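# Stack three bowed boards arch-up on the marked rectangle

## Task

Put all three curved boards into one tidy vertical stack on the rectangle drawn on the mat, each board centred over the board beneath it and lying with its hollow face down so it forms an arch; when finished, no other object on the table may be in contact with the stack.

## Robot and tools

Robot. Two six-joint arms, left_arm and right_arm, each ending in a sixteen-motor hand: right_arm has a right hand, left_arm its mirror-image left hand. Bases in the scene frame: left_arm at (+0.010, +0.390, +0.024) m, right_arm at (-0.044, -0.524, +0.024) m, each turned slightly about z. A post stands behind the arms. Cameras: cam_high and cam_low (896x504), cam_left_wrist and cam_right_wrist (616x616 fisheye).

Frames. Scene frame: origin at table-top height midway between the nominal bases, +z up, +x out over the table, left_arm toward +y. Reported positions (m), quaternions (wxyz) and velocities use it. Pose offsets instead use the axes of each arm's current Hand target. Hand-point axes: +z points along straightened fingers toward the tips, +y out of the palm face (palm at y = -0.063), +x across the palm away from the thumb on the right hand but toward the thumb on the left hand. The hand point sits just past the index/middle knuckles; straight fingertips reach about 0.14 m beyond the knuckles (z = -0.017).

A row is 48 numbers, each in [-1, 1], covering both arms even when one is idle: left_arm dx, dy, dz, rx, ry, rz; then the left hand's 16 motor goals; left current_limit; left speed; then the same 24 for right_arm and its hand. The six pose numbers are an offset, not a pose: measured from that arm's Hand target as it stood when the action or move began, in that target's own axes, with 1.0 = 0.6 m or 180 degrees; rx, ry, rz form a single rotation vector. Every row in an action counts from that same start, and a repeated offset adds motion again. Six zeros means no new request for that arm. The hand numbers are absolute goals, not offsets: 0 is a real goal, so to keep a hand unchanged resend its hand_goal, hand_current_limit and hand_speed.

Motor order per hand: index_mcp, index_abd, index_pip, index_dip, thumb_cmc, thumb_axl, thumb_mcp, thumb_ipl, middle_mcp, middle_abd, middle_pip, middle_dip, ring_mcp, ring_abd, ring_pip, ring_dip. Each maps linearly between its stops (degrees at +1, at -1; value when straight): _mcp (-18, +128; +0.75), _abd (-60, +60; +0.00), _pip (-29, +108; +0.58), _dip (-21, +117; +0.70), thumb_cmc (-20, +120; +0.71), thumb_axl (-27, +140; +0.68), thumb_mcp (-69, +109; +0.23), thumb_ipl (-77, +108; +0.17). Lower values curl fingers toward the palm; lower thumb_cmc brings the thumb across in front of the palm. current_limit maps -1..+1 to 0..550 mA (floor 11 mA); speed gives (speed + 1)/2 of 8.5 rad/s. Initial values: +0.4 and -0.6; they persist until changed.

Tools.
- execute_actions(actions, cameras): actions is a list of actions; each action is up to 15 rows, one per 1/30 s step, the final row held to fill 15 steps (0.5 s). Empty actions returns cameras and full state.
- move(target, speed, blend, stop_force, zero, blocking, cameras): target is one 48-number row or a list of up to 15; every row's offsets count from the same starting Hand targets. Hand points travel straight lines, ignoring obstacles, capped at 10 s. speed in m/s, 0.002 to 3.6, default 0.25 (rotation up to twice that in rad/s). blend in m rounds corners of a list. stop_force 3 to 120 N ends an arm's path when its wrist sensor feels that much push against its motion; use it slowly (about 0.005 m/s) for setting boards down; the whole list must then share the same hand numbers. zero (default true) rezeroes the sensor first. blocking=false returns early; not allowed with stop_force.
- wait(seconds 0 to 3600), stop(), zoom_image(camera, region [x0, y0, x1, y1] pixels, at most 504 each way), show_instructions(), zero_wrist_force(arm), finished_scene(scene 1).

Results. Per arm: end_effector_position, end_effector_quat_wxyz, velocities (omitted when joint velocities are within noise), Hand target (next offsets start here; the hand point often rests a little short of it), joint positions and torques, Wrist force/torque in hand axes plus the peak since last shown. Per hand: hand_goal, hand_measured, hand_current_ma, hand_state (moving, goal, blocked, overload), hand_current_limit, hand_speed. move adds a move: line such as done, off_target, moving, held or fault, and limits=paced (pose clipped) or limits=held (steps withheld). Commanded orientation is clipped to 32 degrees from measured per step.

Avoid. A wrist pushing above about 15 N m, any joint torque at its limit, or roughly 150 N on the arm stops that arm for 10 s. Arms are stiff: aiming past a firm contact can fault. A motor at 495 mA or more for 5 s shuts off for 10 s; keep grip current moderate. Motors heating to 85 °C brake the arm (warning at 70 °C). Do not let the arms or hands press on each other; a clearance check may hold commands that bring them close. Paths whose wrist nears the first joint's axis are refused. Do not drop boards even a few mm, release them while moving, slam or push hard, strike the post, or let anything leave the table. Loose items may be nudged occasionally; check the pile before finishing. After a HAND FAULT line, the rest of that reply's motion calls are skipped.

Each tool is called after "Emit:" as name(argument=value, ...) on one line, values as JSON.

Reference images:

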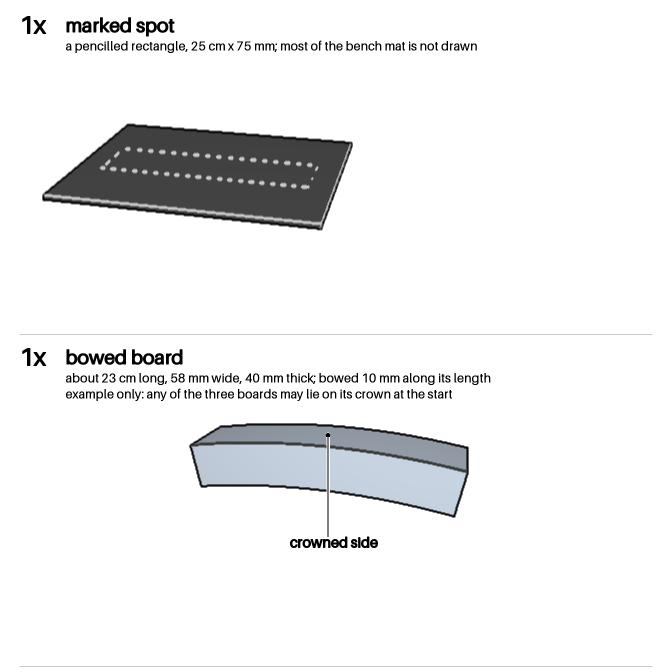

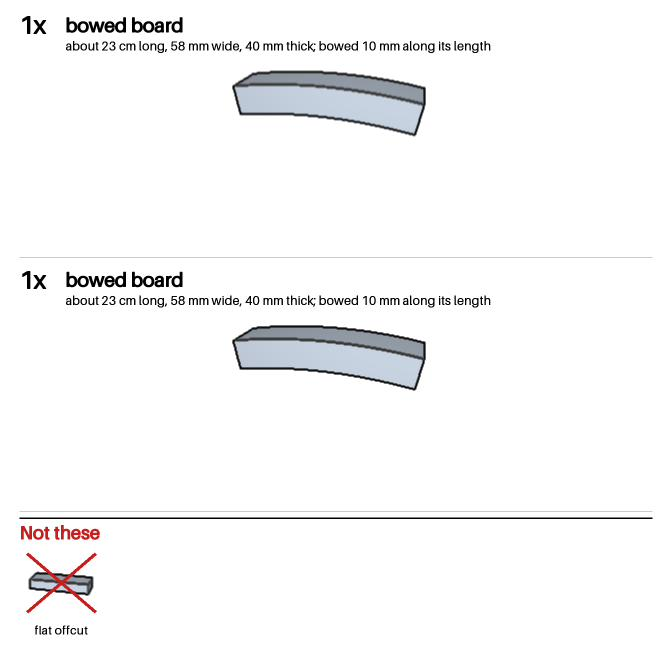

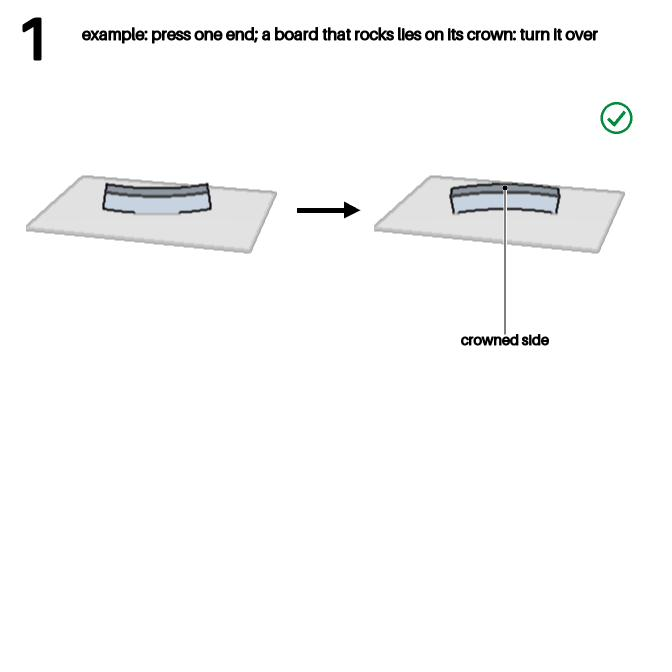

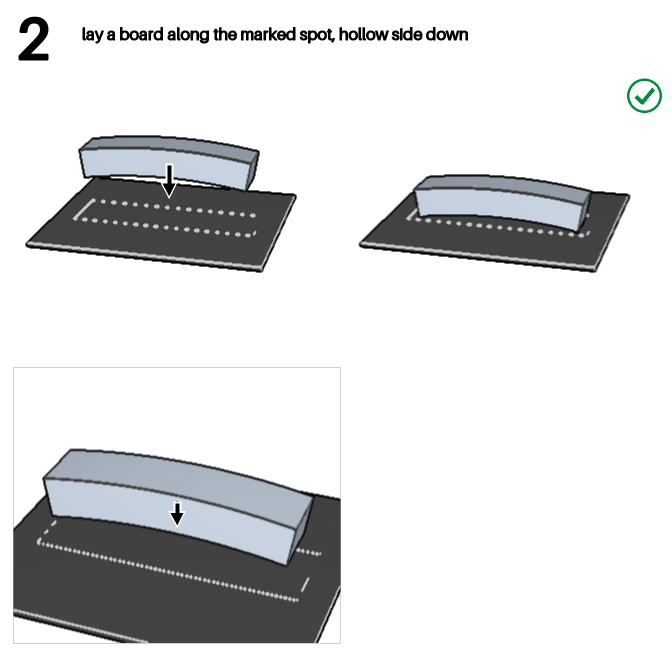

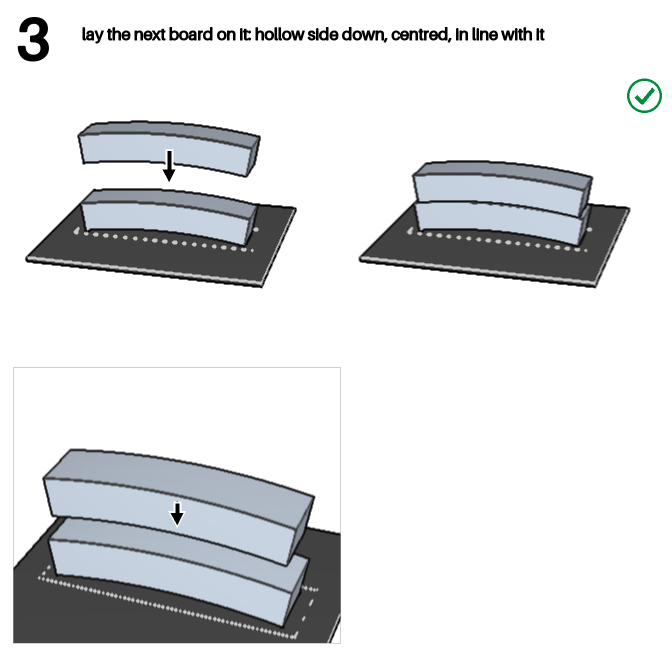

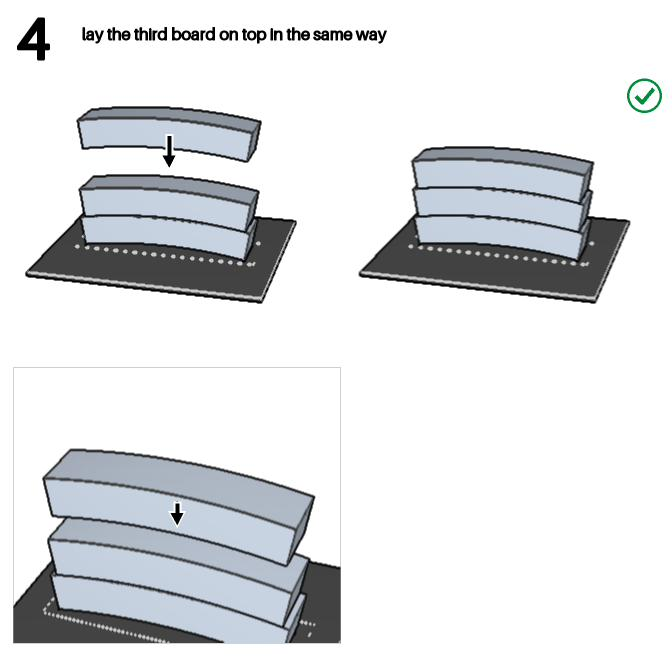

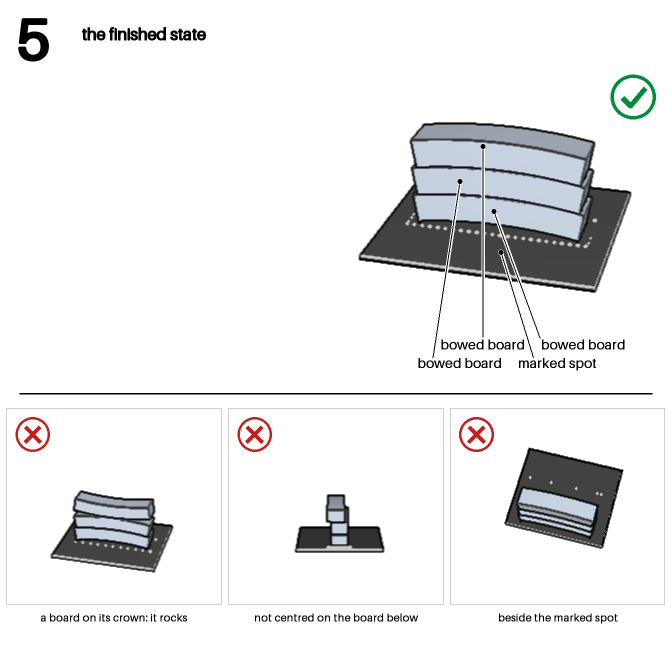

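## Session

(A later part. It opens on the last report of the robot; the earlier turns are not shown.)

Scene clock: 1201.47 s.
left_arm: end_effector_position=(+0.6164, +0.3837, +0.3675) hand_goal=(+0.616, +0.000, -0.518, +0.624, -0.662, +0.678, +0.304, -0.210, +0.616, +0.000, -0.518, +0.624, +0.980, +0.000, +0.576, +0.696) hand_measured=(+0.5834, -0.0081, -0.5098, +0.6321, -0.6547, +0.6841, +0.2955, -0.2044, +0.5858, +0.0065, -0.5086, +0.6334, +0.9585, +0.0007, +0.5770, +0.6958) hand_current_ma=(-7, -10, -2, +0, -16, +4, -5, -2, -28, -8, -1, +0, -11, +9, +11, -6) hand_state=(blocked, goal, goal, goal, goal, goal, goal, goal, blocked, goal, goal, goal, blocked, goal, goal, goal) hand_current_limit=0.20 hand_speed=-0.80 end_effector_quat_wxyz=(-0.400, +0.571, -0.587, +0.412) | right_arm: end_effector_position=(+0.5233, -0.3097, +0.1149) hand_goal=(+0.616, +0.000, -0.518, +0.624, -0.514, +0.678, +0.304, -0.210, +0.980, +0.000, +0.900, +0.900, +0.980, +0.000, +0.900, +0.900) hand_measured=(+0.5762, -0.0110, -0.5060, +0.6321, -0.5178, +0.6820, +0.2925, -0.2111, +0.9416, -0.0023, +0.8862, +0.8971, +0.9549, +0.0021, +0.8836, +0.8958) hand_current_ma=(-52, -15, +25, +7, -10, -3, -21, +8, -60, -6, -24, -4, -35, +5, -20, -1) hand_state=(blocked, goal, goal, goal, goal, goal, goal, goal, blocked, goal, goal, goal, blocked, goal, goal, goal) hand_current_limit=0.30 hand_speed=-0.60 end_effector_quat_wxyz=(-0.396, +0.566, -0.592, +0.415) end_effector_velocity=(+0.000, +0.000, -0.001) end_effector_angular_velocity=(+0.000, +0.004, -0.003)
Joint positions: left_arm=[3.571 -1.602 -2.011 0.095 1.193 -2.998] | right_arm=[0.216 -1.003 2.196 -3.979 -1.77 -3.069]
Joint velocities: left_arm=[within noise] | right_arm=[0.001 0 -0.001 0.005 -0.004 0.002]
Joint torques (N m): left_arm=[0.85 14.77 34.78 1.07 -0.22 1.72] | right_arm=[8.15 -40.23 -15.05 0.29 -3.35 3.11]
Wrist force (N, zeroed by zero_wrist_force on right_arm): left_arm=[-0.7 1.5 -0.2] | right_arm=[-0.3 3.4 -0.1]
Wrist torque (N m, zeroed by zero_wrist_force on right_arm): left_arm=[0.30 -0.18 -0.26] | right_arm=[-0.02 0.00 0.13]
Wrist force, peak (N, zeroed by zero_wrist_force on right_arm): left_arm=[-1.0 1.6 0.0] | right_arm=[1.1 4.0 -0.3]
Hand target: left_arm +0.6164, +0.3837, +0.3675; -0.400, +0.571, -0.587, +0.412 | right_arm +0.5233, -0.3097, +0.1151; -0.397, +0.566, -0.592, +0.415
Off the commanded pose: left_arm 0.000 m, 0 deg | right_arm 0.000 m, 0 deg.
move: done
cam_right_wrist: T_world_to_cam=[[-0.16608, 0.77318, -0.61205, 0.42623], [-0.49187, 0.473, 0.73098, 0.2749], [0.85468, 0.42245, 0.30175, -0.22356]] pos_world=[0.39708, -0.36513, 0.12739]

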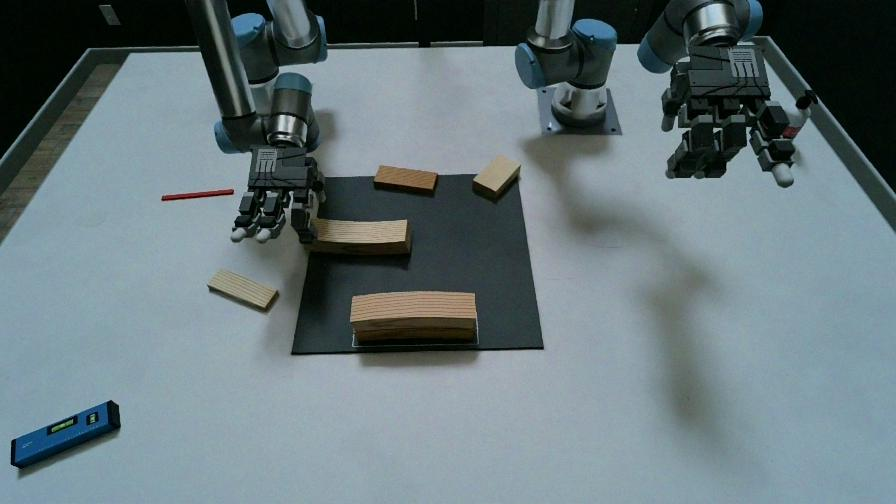

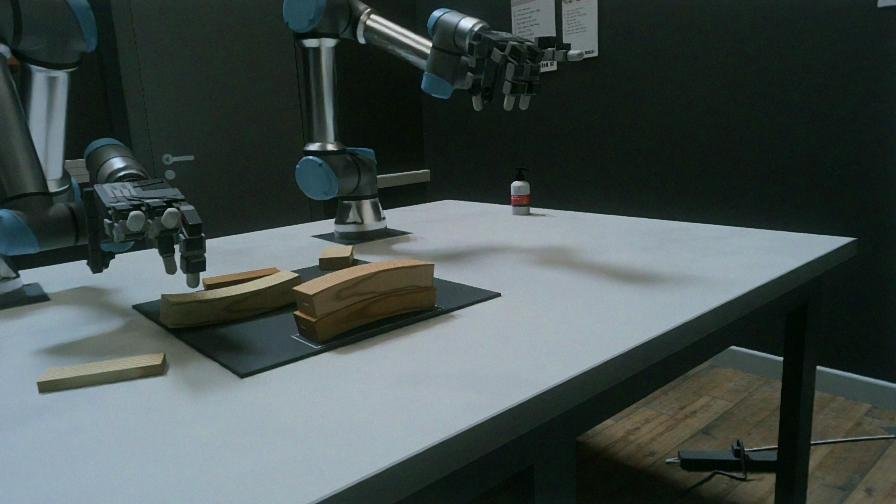

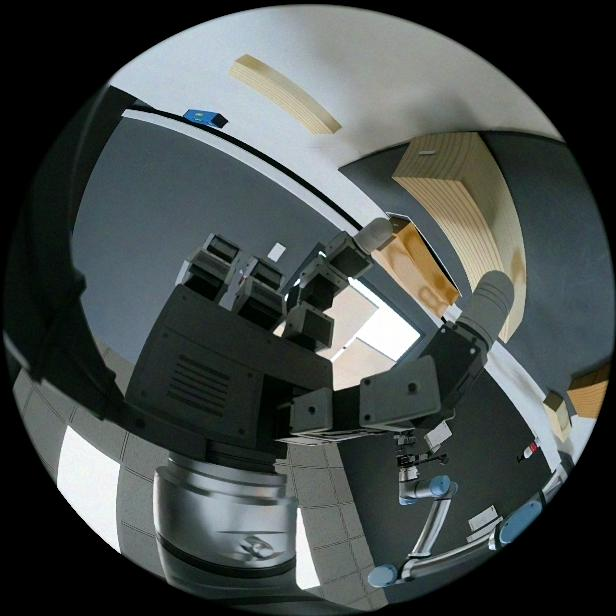

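Emit:
move(target=[0,0,0,0,0,0,0.616,0,-0.518,0.623,-0.663,0.677,0.303,-0.211,0.616,0,-0.518,0.623,0.98,0,0.576,0.696,0.2,-0.8,0,0.0943,0.0343,0,0,0,0.616,0,-0.518,0.623,-0.514,0.677,0.303,-0.211,0.98,0,0.9,0.9,0.98,0,0.9,0.9,0.3,-0.6], speed=0.05, stop_force=8, cameras=["cam_high","cam_low","cam_right_wrist"])

Emit:
zoom_image(camera="cam_high", region=[260, 150, 420, 310])

Emit:
zoom_image(camera="cam_right_wrist", region=[250, 50, 600, 400])

Scene clock: 1206.67 s.
left_arm: end_effector_position=(+0.6164, +0.3837, +0.3675) hand_goal=(+0.616, +0.000, -0.518, +0.624, -0.662, +0.678, +0.304, -0.210, +0.616, +0.000, -0.518, +0.624, +0.980, +0.000, +0.576, +0.696) hand_measured=(+0.5822, -0.0096, -0.5098, +0.6308, -0.6547, +0.6851, +0.2965, -0.2044, +0.5858, +0.0051, -0.5073, +0.6334, +0.9585, +0.0007, +0.5770, +0.6958) hand_current_ma=(-4, +4, +0, -17, -9, +3, +4, -10, -17, +0, +8, +1, -3, +6, +3, +2) hand_state=(blocked, goal, goal, goal, goal, goal, goal, goal, blocked, goal, goal, goal, blocked, goal, goal, goal) hand_current_limit=0.20 hand_speed=-0.80 end_effector_quat_wxyz=(-0.400, +0.571, -0.587, +0.412) | right_arm: end_effector_position=(+0.5233, -0.3097, +0.0549) hand_goal=(+0.616, +0.000, -0.518, +0.624, -0.514, +0.678, +0.304, -0.210, +0.980, +0.000, +0.900, +0.900, +0.980, +0.000, +0.900, +0.900) hand_measured=(+0.5762, -0.0096, -0.5047, +0.6334, -0.5190, +0.6820, +0.2915, -0.2111, +0.9404, -0.0023, +0.8862, +0.8984, +0.9537, +0.0021, +0.8836, +0.8945) hand_current_ma=(-53, -11, +21, +9, -9, -4, -24, +9, -65, -5, -19, -9, -28, +4, -21, +2) hand_state=(blocked, goal, goal, goal, goal, goal, goal, goal, blocked, goal, goal, goal, blocked, goal, goal, goal) hand_current_limit=0.30 hand_speed=-0.60 end_effector_quat_wxyz=(-0.397, +0.566, -0.592, +0.415)
Joint positions: left_arm=[3.571 -1.602 -2.011 0.095 1.193 -2.998] | right_arm=[0.216 -0.837 2.18 -4.129 -1.77 -3.069]
Joint torques (N m): left_arm=[1.28 16.47 35.54 1 -0.18 1.68] | right_arm=[-7.61 -47.44 -0.93 0.25 2.1 -1.68]
Wrist force (N, zeroed by zero_wrist_force on right_arm): left_arm=[-0.8 1.4 -0.1] | right_arm=[-0.3 3.6 -0.4]
Wrist torque (N m, zeroed by zero_wrist_force on right_arm): left_arm=[0.27 -0.17 -0.27] | right_arm=[0.02 0.01 0.07]
Wrist force, peak (N, zeroed by zero_wrist_force on right_arm): left_arm=[-0.9 1.7 0.1] | right_arm=[-0.2 4.3 -0.1]
Hand target: left_arm +0.6164, +0.3837, +0.3675; -0.400, +0.571, -0.587, +0.412 | right_arm +0.5233, -0.3097, +0.0549; -0.397, +0.566, -0.592, +0.415
Off the commanded pose: left_arm 0.000 m, 0 deg | right_arm 0.000 m, 0 deg.
move: done
cam_right_wrist: T_world_to_cam=[[-0.16576, 0.77339, -0.61187, 0.38932], [-0.49192, 0.47291, 0.73101, 0.31889], [0.85471, 0.42217, 0.30206, -0.20553]] pos_world=[0.39708, -0.36513, 0.06719]

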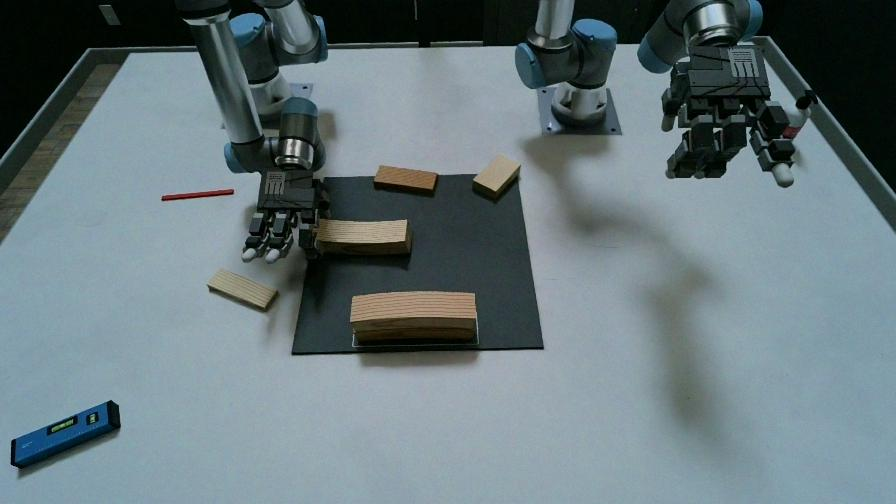

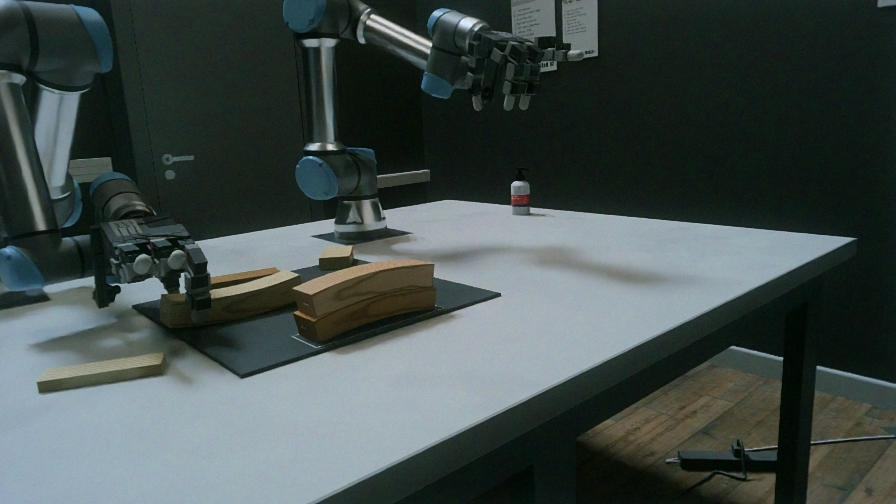

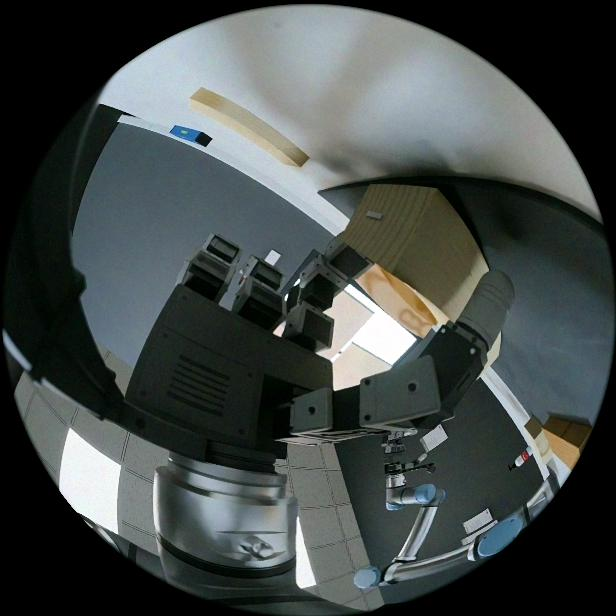

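Scaled by 3.150 from the camera's image (finer frame: 1280x720).

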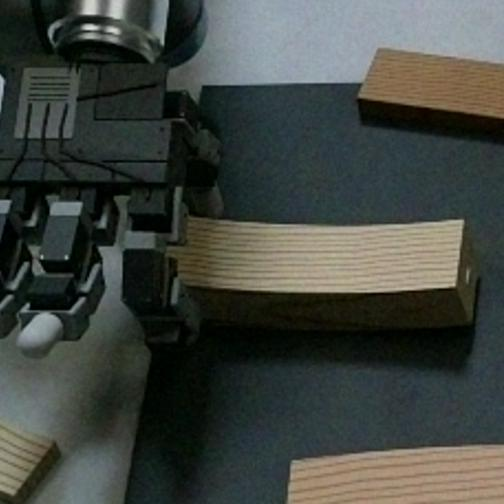

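Scaled by 1.440 from the camera's image (finer frame: 880x880).

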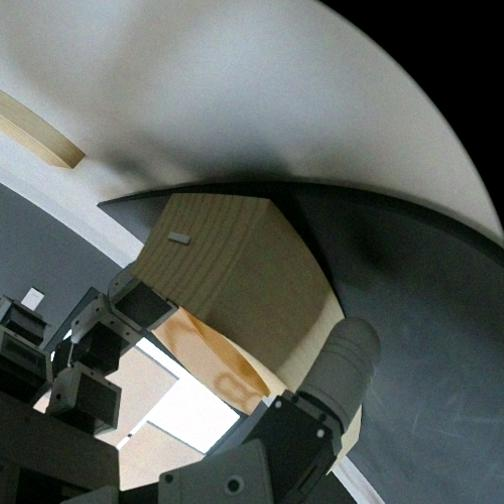

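Close: touch, then firm (stronger).

Emit:
move(target=[0,0,0,0,0,0,0.616,0,-0.518,0.623,-0.663,0.677,0.303,-0.211,0.616,0,-0.518,0.623,0.98,0,0.576,0.696,0.2,-0.8,0,0,0,0,0,0,0.40,0,-0.518,0.623,-0.514,0.677,0.11,-0.211,0.98,0,0.9,0.9,0.98,0,0.9,0.9,0.1,-0.85])

Emit:
move(target=[0,0,0,0,0,0,0.616,0,-0.518,0.623,-0.663,0.677,0.303,-0.211,0.616,0,-0.518,0.623,0.98,0,0.576,0.696,0.2,-0.8,0,0,0,0,0,0,0.13,0,-0.68,0.60,-0.514,0.677,-0.20,-0.42,0.98,0,0.9,0.9,0.98,0,0.9,0.9,0.73,-0.85], cameras=["cam_high","cam_right_wrist"])

Emit:
zoom_image(camera="cam_high", region=[260, 150, 420, 310])

Scene clock: 1210.67 s.
left_arm: end_effector_position=(+0.6164, +0.3837, +0.3675) hand_goal=(+0.616, +0.000, -0.518, +0.624, -0.662, +0.678, +0.304, -0.210, +0.616, +0.000, -0.518, +0.624, +0.980, +0.000, +0.576, +0.696) hand_measured=(+0.5834, -0.0096, -0.5098, +0.6321, -0.6534, +0.6851, +0.2965, -0.2044, +0.5858, +0.0051, -0.5073, +0.6321, +0.9597, +0.0007, +0.5770, +0.6958) hand_current_ma=(+5, -8, +0, +0, -12, -2, -12, +4, -18, -5, +10, -1, -14, -2, +11, +4) hand_state=(blocked, goal, goal, goal, goal, goal, goal, goal, blocked, goal, goal, goal, blocked, goal, goal, goal) hand_current_limit=0.20 hand_speed=-0.80 end_effector_quat_wxyz=(-0.400, +0.571, -0.587, +0.412) | right_arm: end_effector_position=(+0.5233, -0.3097, +0.0549) hand_goal=(+0.400, +0.000, -0.518, +0.624, -0.514, +0.678, +0.110, -0.210, +0.980, +0.000, +0.900, +0.900, +0.980, +0.000, +0.900, +0.900) hand_measured=(+0.4761, -0.0110, -0.4957, +0.6334, -0.5178, +0.6809, +0.1579, -0.2044, +0.9404, -0.0008, +0.8862, +0.8971, +0.9549, +0.0021, +0.8849, +0.8958) hand_current_ma=(+120, -10, +37, +7, -11, -3, +87, +17, -63, -6, -18, -5, -34, +10, -24, +6) hand_state=(blocked, goal, blocked, goal, goal, goal, blocked, goal, blocked, goal, goal, goal, blocked, goal, goal, goal) hand_current_limit=0.10 hand_speed=-0.85 end_effector_quat_wxyz=(-0.397, +0.566, -0.592, +0.415)
Joint positions: left_arm=[3.571 -1.602 -2.011 0.095 1.193 -2.998] | right_arm=[0.216 -0.837 2.18 -4.129 -1.77 -3.069]
Joint torques (N m): left_arm=[2.28 14.1 35.48 1.18 0.06 1.44] | right_arm=[-7.06 -46.5 -0.81 0.28 2.19 -2.17]
Wrist force (N, zeroed by zero_wrist_force on right_arm): left_arm=[-0.9 1.2 -0.1] | right_arm=[0.4 2.6 0.2]
Wrist torque (N m, zeroed by zero_wrist_force on right_arm): left_arm=[0.26 -0.15 -0.27] | right_arm=[-0.06 -0.01 0.08]
Wrist force, peak (N, zeroed by zero_wrist_force on right_arm): left_arm=[-1.0 1.7 -0.1] | right_arm=[-0.2 3.8 -0.5]
Hand target: left_arm +0.6164, +0.3837, +0.3675; -0.400, +0.571, -0.587, +0.412 | right_arm +0.5233, -0.3097, +0.0549; -0.397, +0.566, -0.592, +0.415
Off the commanded pose: left_arm 0.000 m, 0 deg | right_arm 0.000 m, 0 deg.
move: done

Scene clock: 1211.40 s.
left_arm: end_effector_position=(+0.6164, +0.3837, +0.3675) hand_goal=(+0.616, +0.000, -0.518, +0.624, -0.662, +0.678, +0.304, -0.210, +0.616, +0.000, -0.518, +0.624, +0.980, +0.000, +0.576, +0.696) hand_measured=(+0.5834, -0.0096, -0.5098, +0.6308, -0.6547, +0.6841, +0.2955, -0.2044, +0.5858, +0.0065, -0.5073, +0.6321, +0.9585, +0.0007, +0.5757, +0.6958) hand_current_ma=(-6, -13, +3, -8, -11, +2, +1, -4, -21, -2, +0, +4, -5, +5, +1, +8) hand_state=(blocked, goal, goal, goal, goal, goal, goal, goal, blocked, goal, goal, goal, blocked, goal, goal, goal) hand_current_limit=0.20 hand_speed=-0.80 end_effector_quat_wxyz=(-0.400, +0.571, -0.587, +0.412) | right_arm: end_effector_position=(+0.5233, -0.3097, +0.0549) hand_goal=(+0.130, +0.000, -0.680, +0.600, -0.514, +0.678, -0.200, -0.420, +0.980, +0.000, +0.900, +0.900, +0.980, +0.000, +0.900, +0.900) hand_measured=(+0.4773, -0.0096, -0.4983, +0.6410, -0.5203, +0.6777, +0.1609, -0.2302, +0.9416, -0.0023, +0.8862, +0.8971, +0.9549, +0.0007, +0.8836, +0.8958) hand_current_ma=(+477, -14, +307, +56, -12, -9, +474, +446, -62, -6, -25, -8, -36, +7, -23, +1) hand_state=(blocked, goal, blocked, blocked, goal, goal, blocked, blocked, blocked, goal, goal, goal, blocked, goal, goal, goal) hand_current_limit=0.73 hand_speed=-0.85 end_effector_quat_wxyz=(-0.397, +0.566, -0.592, +0.415)
Joint positions: left_arm=[3.571 -1.602 -2.011 0.095 1.193 -2.998] | right_arm=[0.216 -0.837 2.18 -4.129 -1.77 -3.069]
Joint torques (N m): left_arm=[-0.23 15.37 34.23 1.04 0.01 1.34] | right_arm=[-8.03 -45.65 -0.28 0.05 2.27 -2.17]
Wrist force (N, zeroed by zero_wrist_force on right_arm): left_arm=[-1.0 1.5 0.0] | right_arm=[0.4 2.8 -0.4]
Wrist torque (N m, zeroed by zero_wrist_force on right_arm): left_arm=[0.28 -0.14 -0.29] | right_arm=[0.04 -0.02 0.08]
Wrist force, peak (N, zeroed by zero_wrist_force on right_arm): left_arm=[-0.9 1.7 0.0] | right_arm=[-0.1 3.2 -0.1]
Hand target: left_arm +0.6164, +0.3837, +0.3675; -0.400, +0.571, -0.587, +0.412 | right_arm +0.5233, -0.3097, +0.0549; -0.397, +0.566, -0.592, +0.415
Off the commanded pose: left_arm 0.000 m, 0 deg | right_arm 0.000 m, 0 deg.
move: done
cam_right_wrist: T_world_to_cam=[[-0.16583, 0.77336, -0.6119, 0.38934], [-0.49196, 0.47289, 0.73099, 0.3189], [0.85468, 0.42225, 0.30205, -0.20549]] pos_world=[0.39708, -0.36513, 0.06719]

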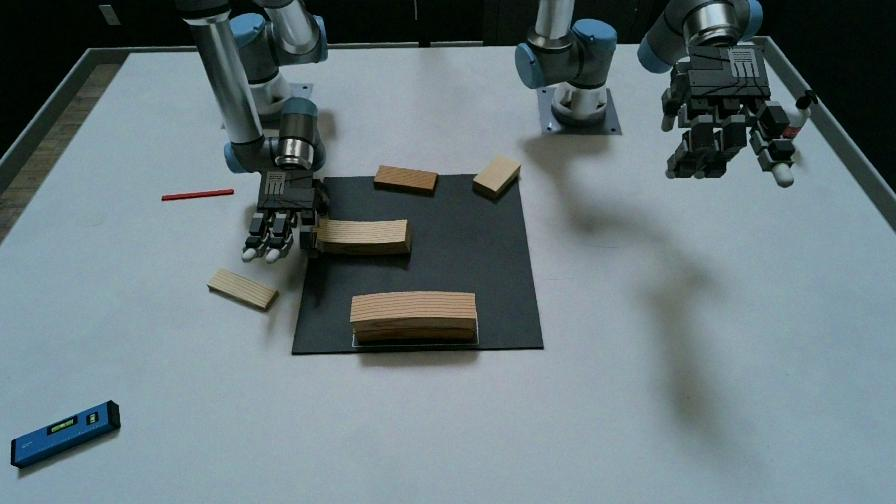

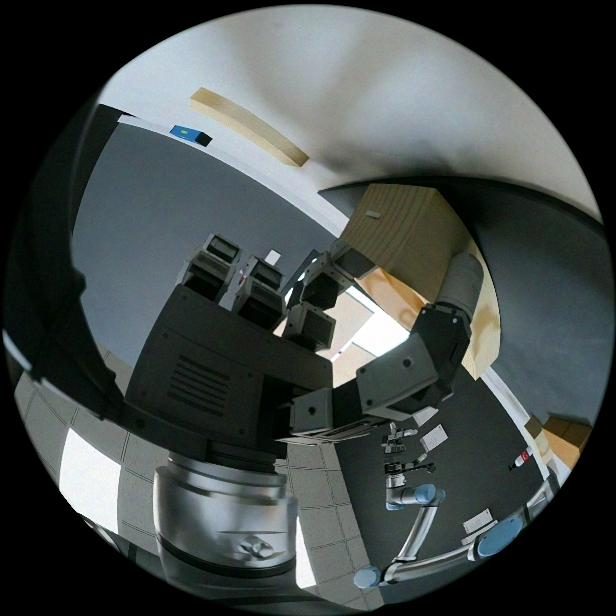

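Scaled by 3.150 from the camera's image (finer frame: 1280x720).

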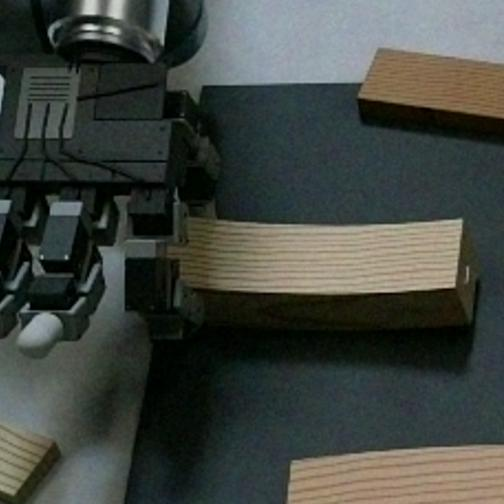

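Emit:
move(target=[[-0.1667,0.0285,-0.0783,0,0,0,0.616,0,-0.518,0.623,-0.663,0.677,0.303,-0.211,0.616,0,-0.518,0.623,0.98,0,0.576,0.696,0.2,-0.8,-0.0102,-0.0388,-0.0141,0,0,0,0.13,0,-0.68,0.60,-0.514,0.677,-0.20,-0.42,0.98,0,0.9,0.9,0.98,0,0.9,0.9,0.73,-0.85],[-0.1667,0.0285,-0.0783,0,0,0,0.616,0,-0.518,0.623,-0.663,0.677,0.303,-0.211,0.616,0,-0.518,0.623,0.98,0,0.576,0.696,0.2,-0.8,-0.0420,-0.1157,-0.0421,0,0,0,0.13,0,-0.68,0.60,-0.514,0.677,-0.20,-0.42,0.98,0,0.9,0.9,0.98,0,0.9,0.9,0.73,-0.85],[-0.1667,0.0285,-0.0783,0,0,0,0.616,0,-0.518,0.623,-0.663,0.677,0.303,-0.211,0.616,0,-0.518,0.623,0.98,0,0.576,0.696,0.2,-0.8,-0.0945,-0.1826,-0.0665,0,0,0,0.13,0,-0.68,0.60,-0.514,0.677,-0.20,-0.42,0.98,0,0.9,0.9,0.98,0,0.9,0.9,0.73,-0.85],[-0.1667,0.0285,-0.0783,0,0,0,0.616,0,-0.518,0.623,-0.663,0.677,0.303,-0.211,0.616,0,-0.518,0.623,0.98,0,0.576,0.696,0.2,-0.8,-0.1635,-0.2346,-0.0854,0,0,0,0.13,0,-0.68,0.60,-0.514,0.677,-0.20,-0.42,0.98,0,0.9,0.9,0.98,0,0.9,0.9,0.73,-0.85]], speed=0.05, blend=[0.01,0.01,0.01,0], cameras=["cam_high","cam_low"])

Emit:
zoom_image(camera="cam_low", region=[60, 130, 360, 400])

Scene clock: 1241.33 s.
left_arm: end_effector_position=(+0.5693, +0.4851, +0.3674) hand_goal=(+0.616, +0.000, -0.518, +0.624, -0.662, +0.678, +0.304, -0.210, +0.616, +0.000, -0.518, +0.624, +0.980, +0.000, +0.576, +0.696) hand_measured=(+0.5834, -0.0096, -0.5098, +0.6321, -0.6547, +0.6841, +0.2955, -0.2035, +0.5858, +0.0051, -0.5073, +0.6334, +0.9585, +0.0051, +0.5757, +0.6958) hand_current_ma=(-10, -4, +7, -14, -14, +3, -13, -4, -13, +14, +3, -3, -2, -2, +2, +13) hand_state=(blocked, goal, goal, goal, goal, goal, goal, goal, blocked, goal, goal, goal, blocked, goal, goal, goal) hand_current_limit=0.20 hand_speed=-0.80 end_effector_quat_wxyz=(-0.400, +0.571, -0.587, +0.412) | right_arm: end_effector_position=(+0.5276, -0.2116, +0.2047) hand_goal=(+0.130, +0.000, -0.680, +0.600, -0.514, +0.678, -0.200, -0.420, +0.980, +0.000, +0.900, +0.900, +0.980, +0.000, +0.900, +0.900) hand_measured=(+0.4773, -0.0198, -0.4970, +0.6741, -0.4989, +0.6830, +0.1599, -0.2463, +0.9404, -0.0023, +0.8849, +0.8971, +0.9537, +0.0007, +0.8836, +0.8945) hand_current_ma=(+479, -16, +310, +104, +10, -1, +472, +405, -66, -9, -21, -9, -36, +2, -15, +3) hand_state=(blocked, blocked, blocked, blocked, goal, goal, blocked, blocked, blocked, goal, goal, goal, blocked, goal, goal, goal) hand_current_limit=0.73 hand_speed=-0.85 end_effector_quat_wxyz=(-0.397, +0.566, -0.592, +0.415)
Joint positions: left_arm=[3.862 -1.515 -2.089 0.022 0.926 -2.866] | right_arm=[0.43 -1.136 2.011 -3.638 -1.97 -2.988]
Joint torques (N m): left_arm=[-10.2 8.08 33.4 4.28 2.24 -1.63] | right_arm=[-8.77 -27.49 -11.24 -5.35 2.21 -0.89]
Wrist force (N, zeroed by zero_wrist_force on right_arm): left_arm=[-1.1 1.6 -0.4] | right_arm=[-0.8 7.4 1.0]
Wrist torque (N m, zeroed by zero_wrist_force on right_arm): left_arm=[0.32 -0.12 -0.35] | right_arm=[0.27 0.06 -0.02]
Wrist force, peak (N, zeroed by zero_wrist_force on right_arm): left_arm=[-1.4 1.8 -0.3] | right_arm=[-0.8 7.4 1.0]
Hand target: left_arm +0.5693, +0.4851, +0.3674; -0.400, +0.571, -0.587, +0.412 | right_arm +0.5276, -0.2116, +0.2046; -0.397, +0.566, -0.592, +0.415
Off the commanded pose: left_arm 0.000 m, 0 deg | right_arm 0.000 m, 0 deg.
move: done

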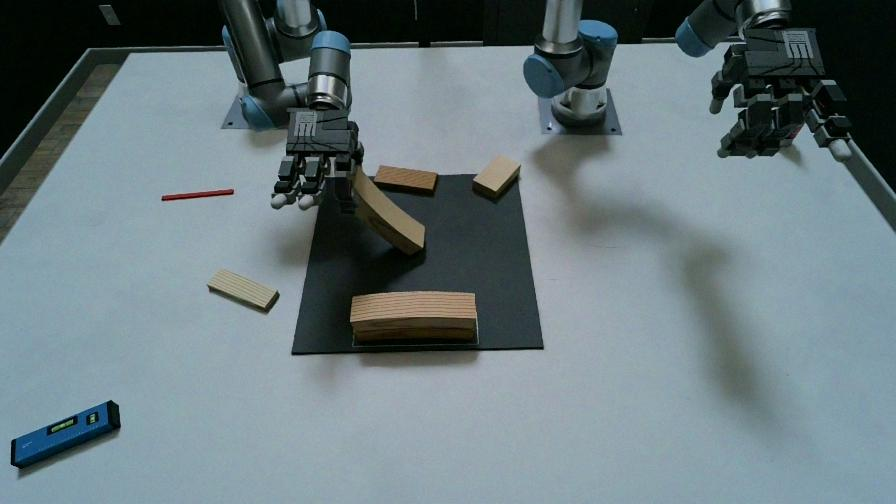

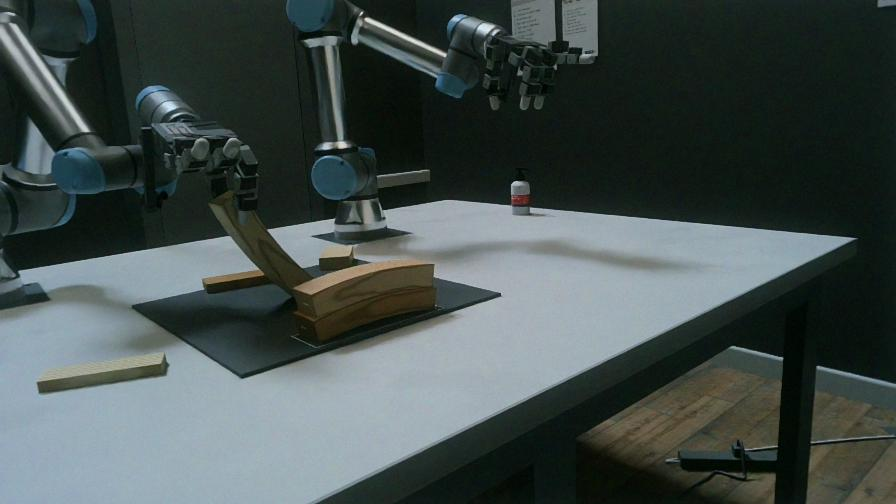

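Scaled by 1.680 from the camera's image (finer frame: 1280x720).

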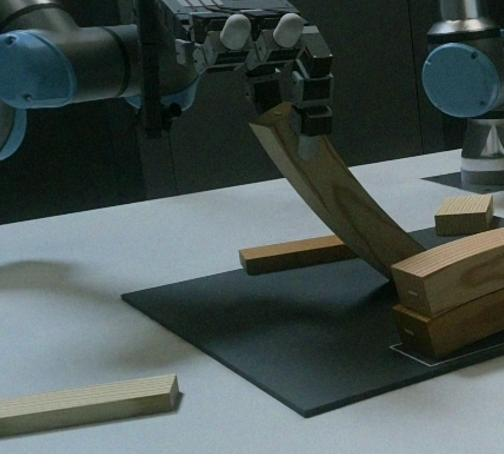

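Emit:
move(target=[[0,0,0,0,0,0,0.616,0,-0.518,0.623,-0.663,0.677,0.303,-0.211,0.616,0,-0.518,0.623,0.98,0,0.576,0.696,0.2,-0.8,-0.0808,-0.0334,-0.0121,0,0,0,0.13,0,-0.68,0.60,-0.514,0.677,-0.20,-0.42,0.98,0,0.9,0.9,0.98,0,0.9,0.9,0.73,-0.85],[0,0,0,0,0,0,0.616,0,-0.518,0.623,-0.663,0.677,0.303,-0.211,0.616,0,-0.518,0.623,0.98,0,0.576,0.696,0.2,-0.8,-0.1683,-0.0459,-0.0167,0,0,0,0.13,0,-0.68,0.60,-0.514,0.677,-0.20,-0.42,0.98,0,0.9,0.9,0.98,0,0.9,0.9,0.73,-0.85]], speed=0.04, blend=[0.01,0], cameras=["cam_high","cam_low"])

Emit:
zoom_image(camera="cam_low", region=[60, 130, 360, 400])

Scene clock: 1249.63 s.
left_arm: end_effector_position=(+0.5693, +0.4851, +0.3674) hand_goal=(+0.616, +0.000, -0.518, +0.624, -0.662, +0.678, +0.304, -0.210, +0.616, +0.000, -0.518, +0.624, +0.980, +0.000, +0.576, +0.696) hand_measured=(+0.5810, -0.0096, -0.5098, +0.6321, -0.6534, +0.6841, +0.2955, -0.2044, +0.5858, +0.0065, -0.5086, +0.6334, +0.9597, +0.0036, +0.5770, +0.6958) hand_current_ma=(-8, -2, -2, -13, -11, -2, -5, +2, -20, -11, +0, +1, -7, +0, +6, +2) hand_state=(blocked, goal, goal, goal, goal, goal, goal, goal, blocked, goal, goal, goal, blocked, goal, goal, goal) hand_current_limit=0.20 hand_speed=-0.80 end_effector_quat_wxyz=(-0.400, +0.571, -0.587, +0.412) | right_arm: end_effector_position=(+0.5320, -0.1107, +0.2336) hand_goal=(+0.130, +0.000, -0.680, +0.600, -0.514, +0.678, -0.200, -0.420, +0.980, +0.000, +0.900, +0.900, +0.980, +0.000, +0.900, +0.900) hand_measured=(+0.4761, -0.0081, -0.4944, +0.6792, -0.5240, +0.6777, +0.1609, -0.2521, +0.9416, -0.0023, +0.8849, +0.8971, +0.9549, +0.0021, +0.8849, +0.8958) hand_current_ma=(+480, -6, +313, +113, -21, -9, +473, +388, -63, -11, -24, -4, -31, +11, -18, -2) hand_state=(blocked, goal, blocked, blocked, moving, goal, blocked, blocked, blocked, goal, goal, goal, blocked, goal, goal, goal) hand_current_limit=0.73 hand_speed=-0.85 end_effector_quat_wxyz=(-0.396, +0.566, -0.592, +0.415)
Joint positions: left_arm=[3.862 -1.515 -2.089 0.022 0.926 -2.866] | right_arm=[0.605 -1.068 1.785 -3.443 -2.131 -2.912]
Joint torques (N m): left_arm=[-10.36 8.26 35.83 4.27 2.44 -1.46] | right_arm=[-9.05 -54.31 -12.41 -5.91 1.83 -0.03]
Wrist force (N, zeroed by zero_wrist_force on right_arm): left_arm=[-1.1 1.6 -0.3] | right_arm=[-0.2 8.2 1.1]
Wrist torque (N m, zeroed by zero_wrist_force on right_arm): left_arm=[0.31 -0.12 -0.35] | right_arm=[0.20 0.05 -0.08]
Wrist force, peak (N, zeroed by zero_wrist_force on right_arm): left_arm=[-1.2 1.8 -0.5] | right_arm=[-1.0 8.3 1.3]
Hand target: left_arm +0.5693, +0.4851, +0.3674; -0.400, +0.571, -0.587, +0.412 | right_arm +0.5320, -0.1107, +0.2338; -0.397, +0.566, -0.592, +0.415
Off the commanded pose: left_arm 0.000 m, 0 deg | right_arm 0.000 m, 0 deg.
move: done

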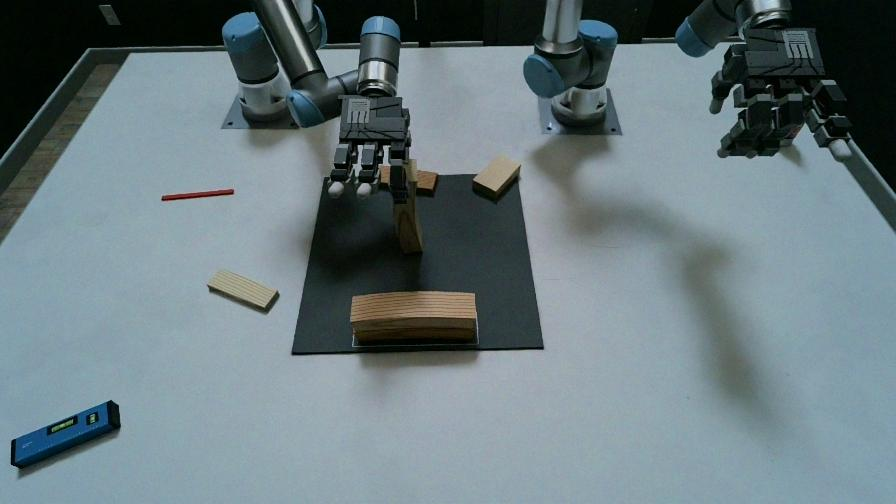

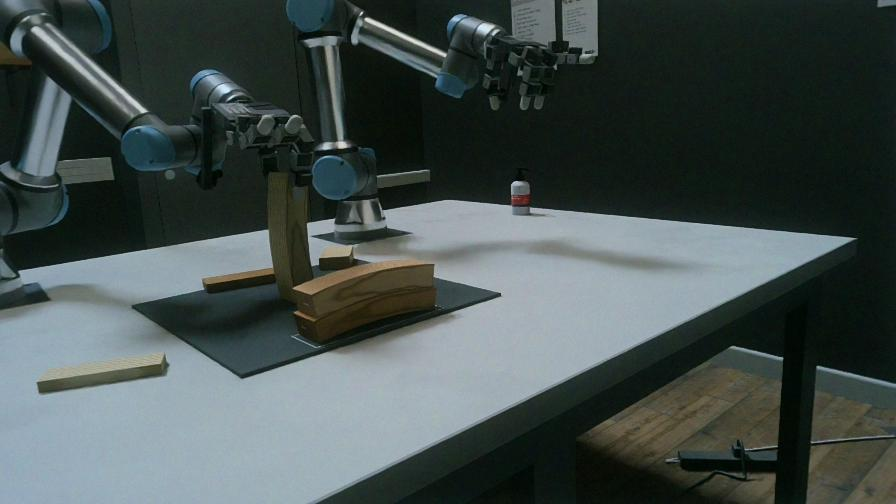

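Scaled by 1.680 from the camera's image (finer frame: 1280x720).

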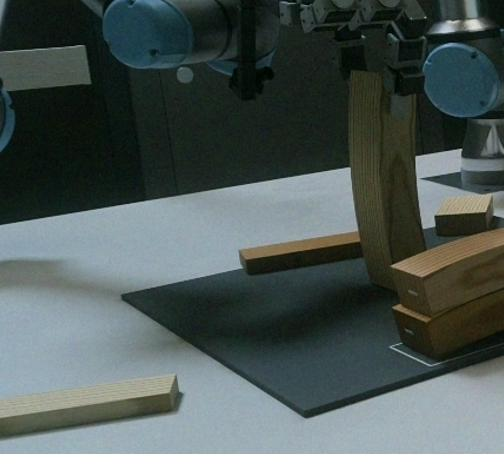

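Emit:
move(target=[[0,0,0,0,0,0,0.616,0,-0.518,0.623,-0.663,0.677,0.303,-0.211,0.616,0,-0.518,0.623,0.98,0,0.576,0.696,0.2,-0.8,-0.0885,0.0091,0.0033,0,0,0,0.13,0,-0.68,0.60,-0.514,0.677,-0.20,-0.42,0.98,0,0.9,0.9,0.98,0,0.9,0.9,0.73,-0.85],[0,0,0,0,0,0,0.616,0,-0.518,0.623,-0.663,0.677,0.303,-0.211,0.616,0,-0.518,0.623,0.98,0,0.576,0.696,0.2,-0.8,-0.1725,0.0229,0.0083,0,0,0,0.13,0,-0.68,0.60,-0.514,0.677,-0.20,-0.42,0.98,0,0.9,0.9,0.98,0,0.9,0.9,0.73,-0.85]], speed=0.03, blend=[0.01,0], cameras=["cam_high","cam_low"])

Emit:
zoom_image(camera="cam_low", region=[150, 130, 450, 400])

Emit:
zoom_image(camera="cam_high", region=[300, 80, 550, 330])

Scene clock: 1259.43 s.
left_arm: end_effector_position=(+0.5693, +0.4851, +0.3674) hand_goal=(+0.616, +0.000, -0.518, +0.624, -0.662, +0.678, +0.304, -0.210, +0.616, +0.000, -0.518, +0.624, +0.980, +0.000, +0.576, +0.696) hand_measured=(+0.5822, -0.0110, -0.5098, +0.6321, -0.6547, +0.6841, +0.2955, -0.2044, +0.5858, +0.0051, -0.5086, +0.6334, +0.9597, +0.0021, +0.5770, +0.6958) hand_current_ma=(-4, +0, +0, -7, -3, -3, -7, +6, -23, -4, +6, +0, -10, -3, +8, +3) hand_state=(blocked, goal, goal, goal, goal, goal, goal, goal, blocked, goal, goal, goal, blocked, goal, goal, goal) hand_current_limit=0.20 hand_speed=-0.80 end_effector_quat_wxyz=(-0.400, +0.571, -0.587, +0.412) | right_arm: end_effector_position=(+0.5365, -0.0073, +0.2190) hand_goal=(+0.130, +0.000, -0.680, +0.600, -0.514, +0.678, -0.200, -0.420, +0.980, +0.000, +0.900, +0.900, +0.980, +0.000, +0.900, +0.900) hand_measured=(+0.4785, -0.0110, -0.4919, +0.6792, -0.5190, +0.6788, +0.1599, -0.2578, +0.9404, -0.0023, +0.8849, +0.8971, +0.9537, +0.0021, +0.8836, +0.8958) hand_current_ma=(+476, -15, +319, +117, -17, -6, +475, +372, -67, -9, -18, -7, -37, +7, -17, -1) hand_state=(blocked, goal, blocked, blocked, goal, goal, blocked, blocked, blocked, goal, goal, goal, blocked, goal, goal, goal) hand_current_limit=0.73 hand_speed=-0.85 end_effector_quat_wxyz=(-0.396, +0.566, -0.592, +0.415)
Joint positions: left_arm=[3.862 -1.515 -2.089 0.022 0.926 -2.866] | right_arm=[0.744 -0.903 1.535 -3.316 -2.258 -2.84]
Joint torques (N m): left_arm=[-10.1 8.99 33.92 4.32 2.01 -1.25] | right_arm=[-7.59 -60.69 -13.86 -4.72 0.43 1.2]
Wrist force (N, zeroed by zero_wrist_force on right_arm): left_arm=[-1.0 1.6 -0.4] | right_arm=[0.0 6.3 0.4]
Wrist torque (N m, zeroed by zero_wrist_force on right_arm): left_arm=[0.30 -0.14 -0.34] | right_arm=[0.10 0.05 -0.08]
Wrist force, peak (N, zeroed by zero_wrist_force on right_arm): left_arm=[-1.4 1.8 -0.5] | right_arm=[-0.4 8.5 1.5]
Hand target: left_arm +0.5693, +0.4851, +0.3674; -0.400, +0.571, -0.587, +0.412 | right_arm +0.5366, -0.0073, +0.2191; -0.397, +0.566, -0.592, +0.415
Off the commanded pose: left_arm 0.000 m, 0 deg | right_arm 0.000 m, 0 deg.
move: done

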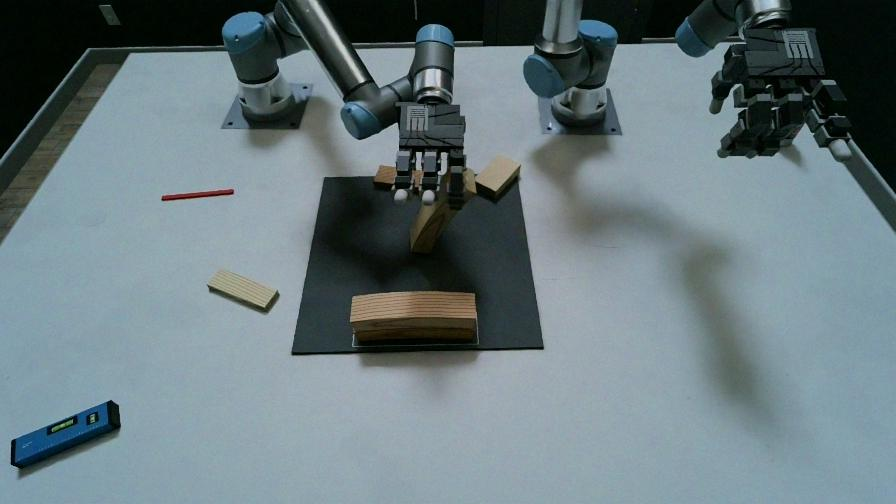

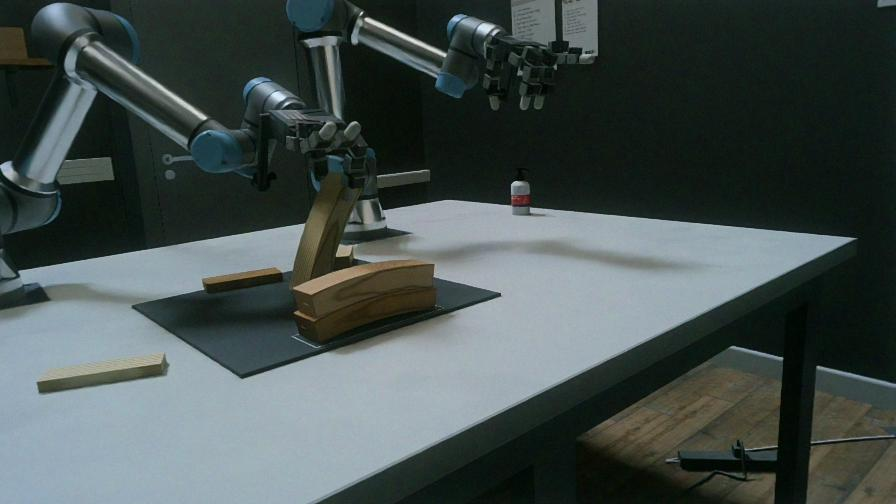

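Scaled by 1.680 from the camera's image (finer frame: 1280x720).

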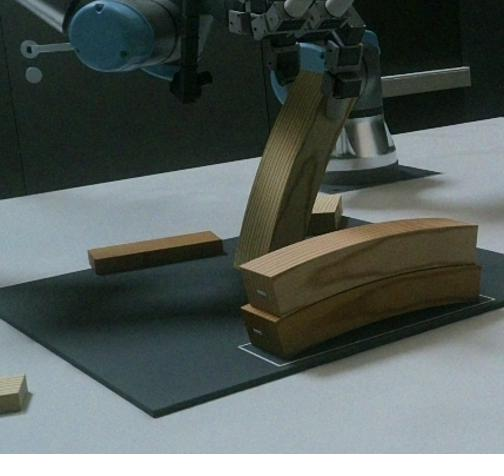

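Scaled by 2.016 from the camera's image (finer frame: 1280x720).

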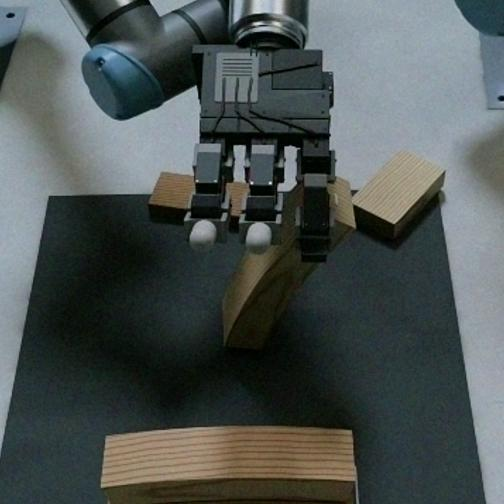

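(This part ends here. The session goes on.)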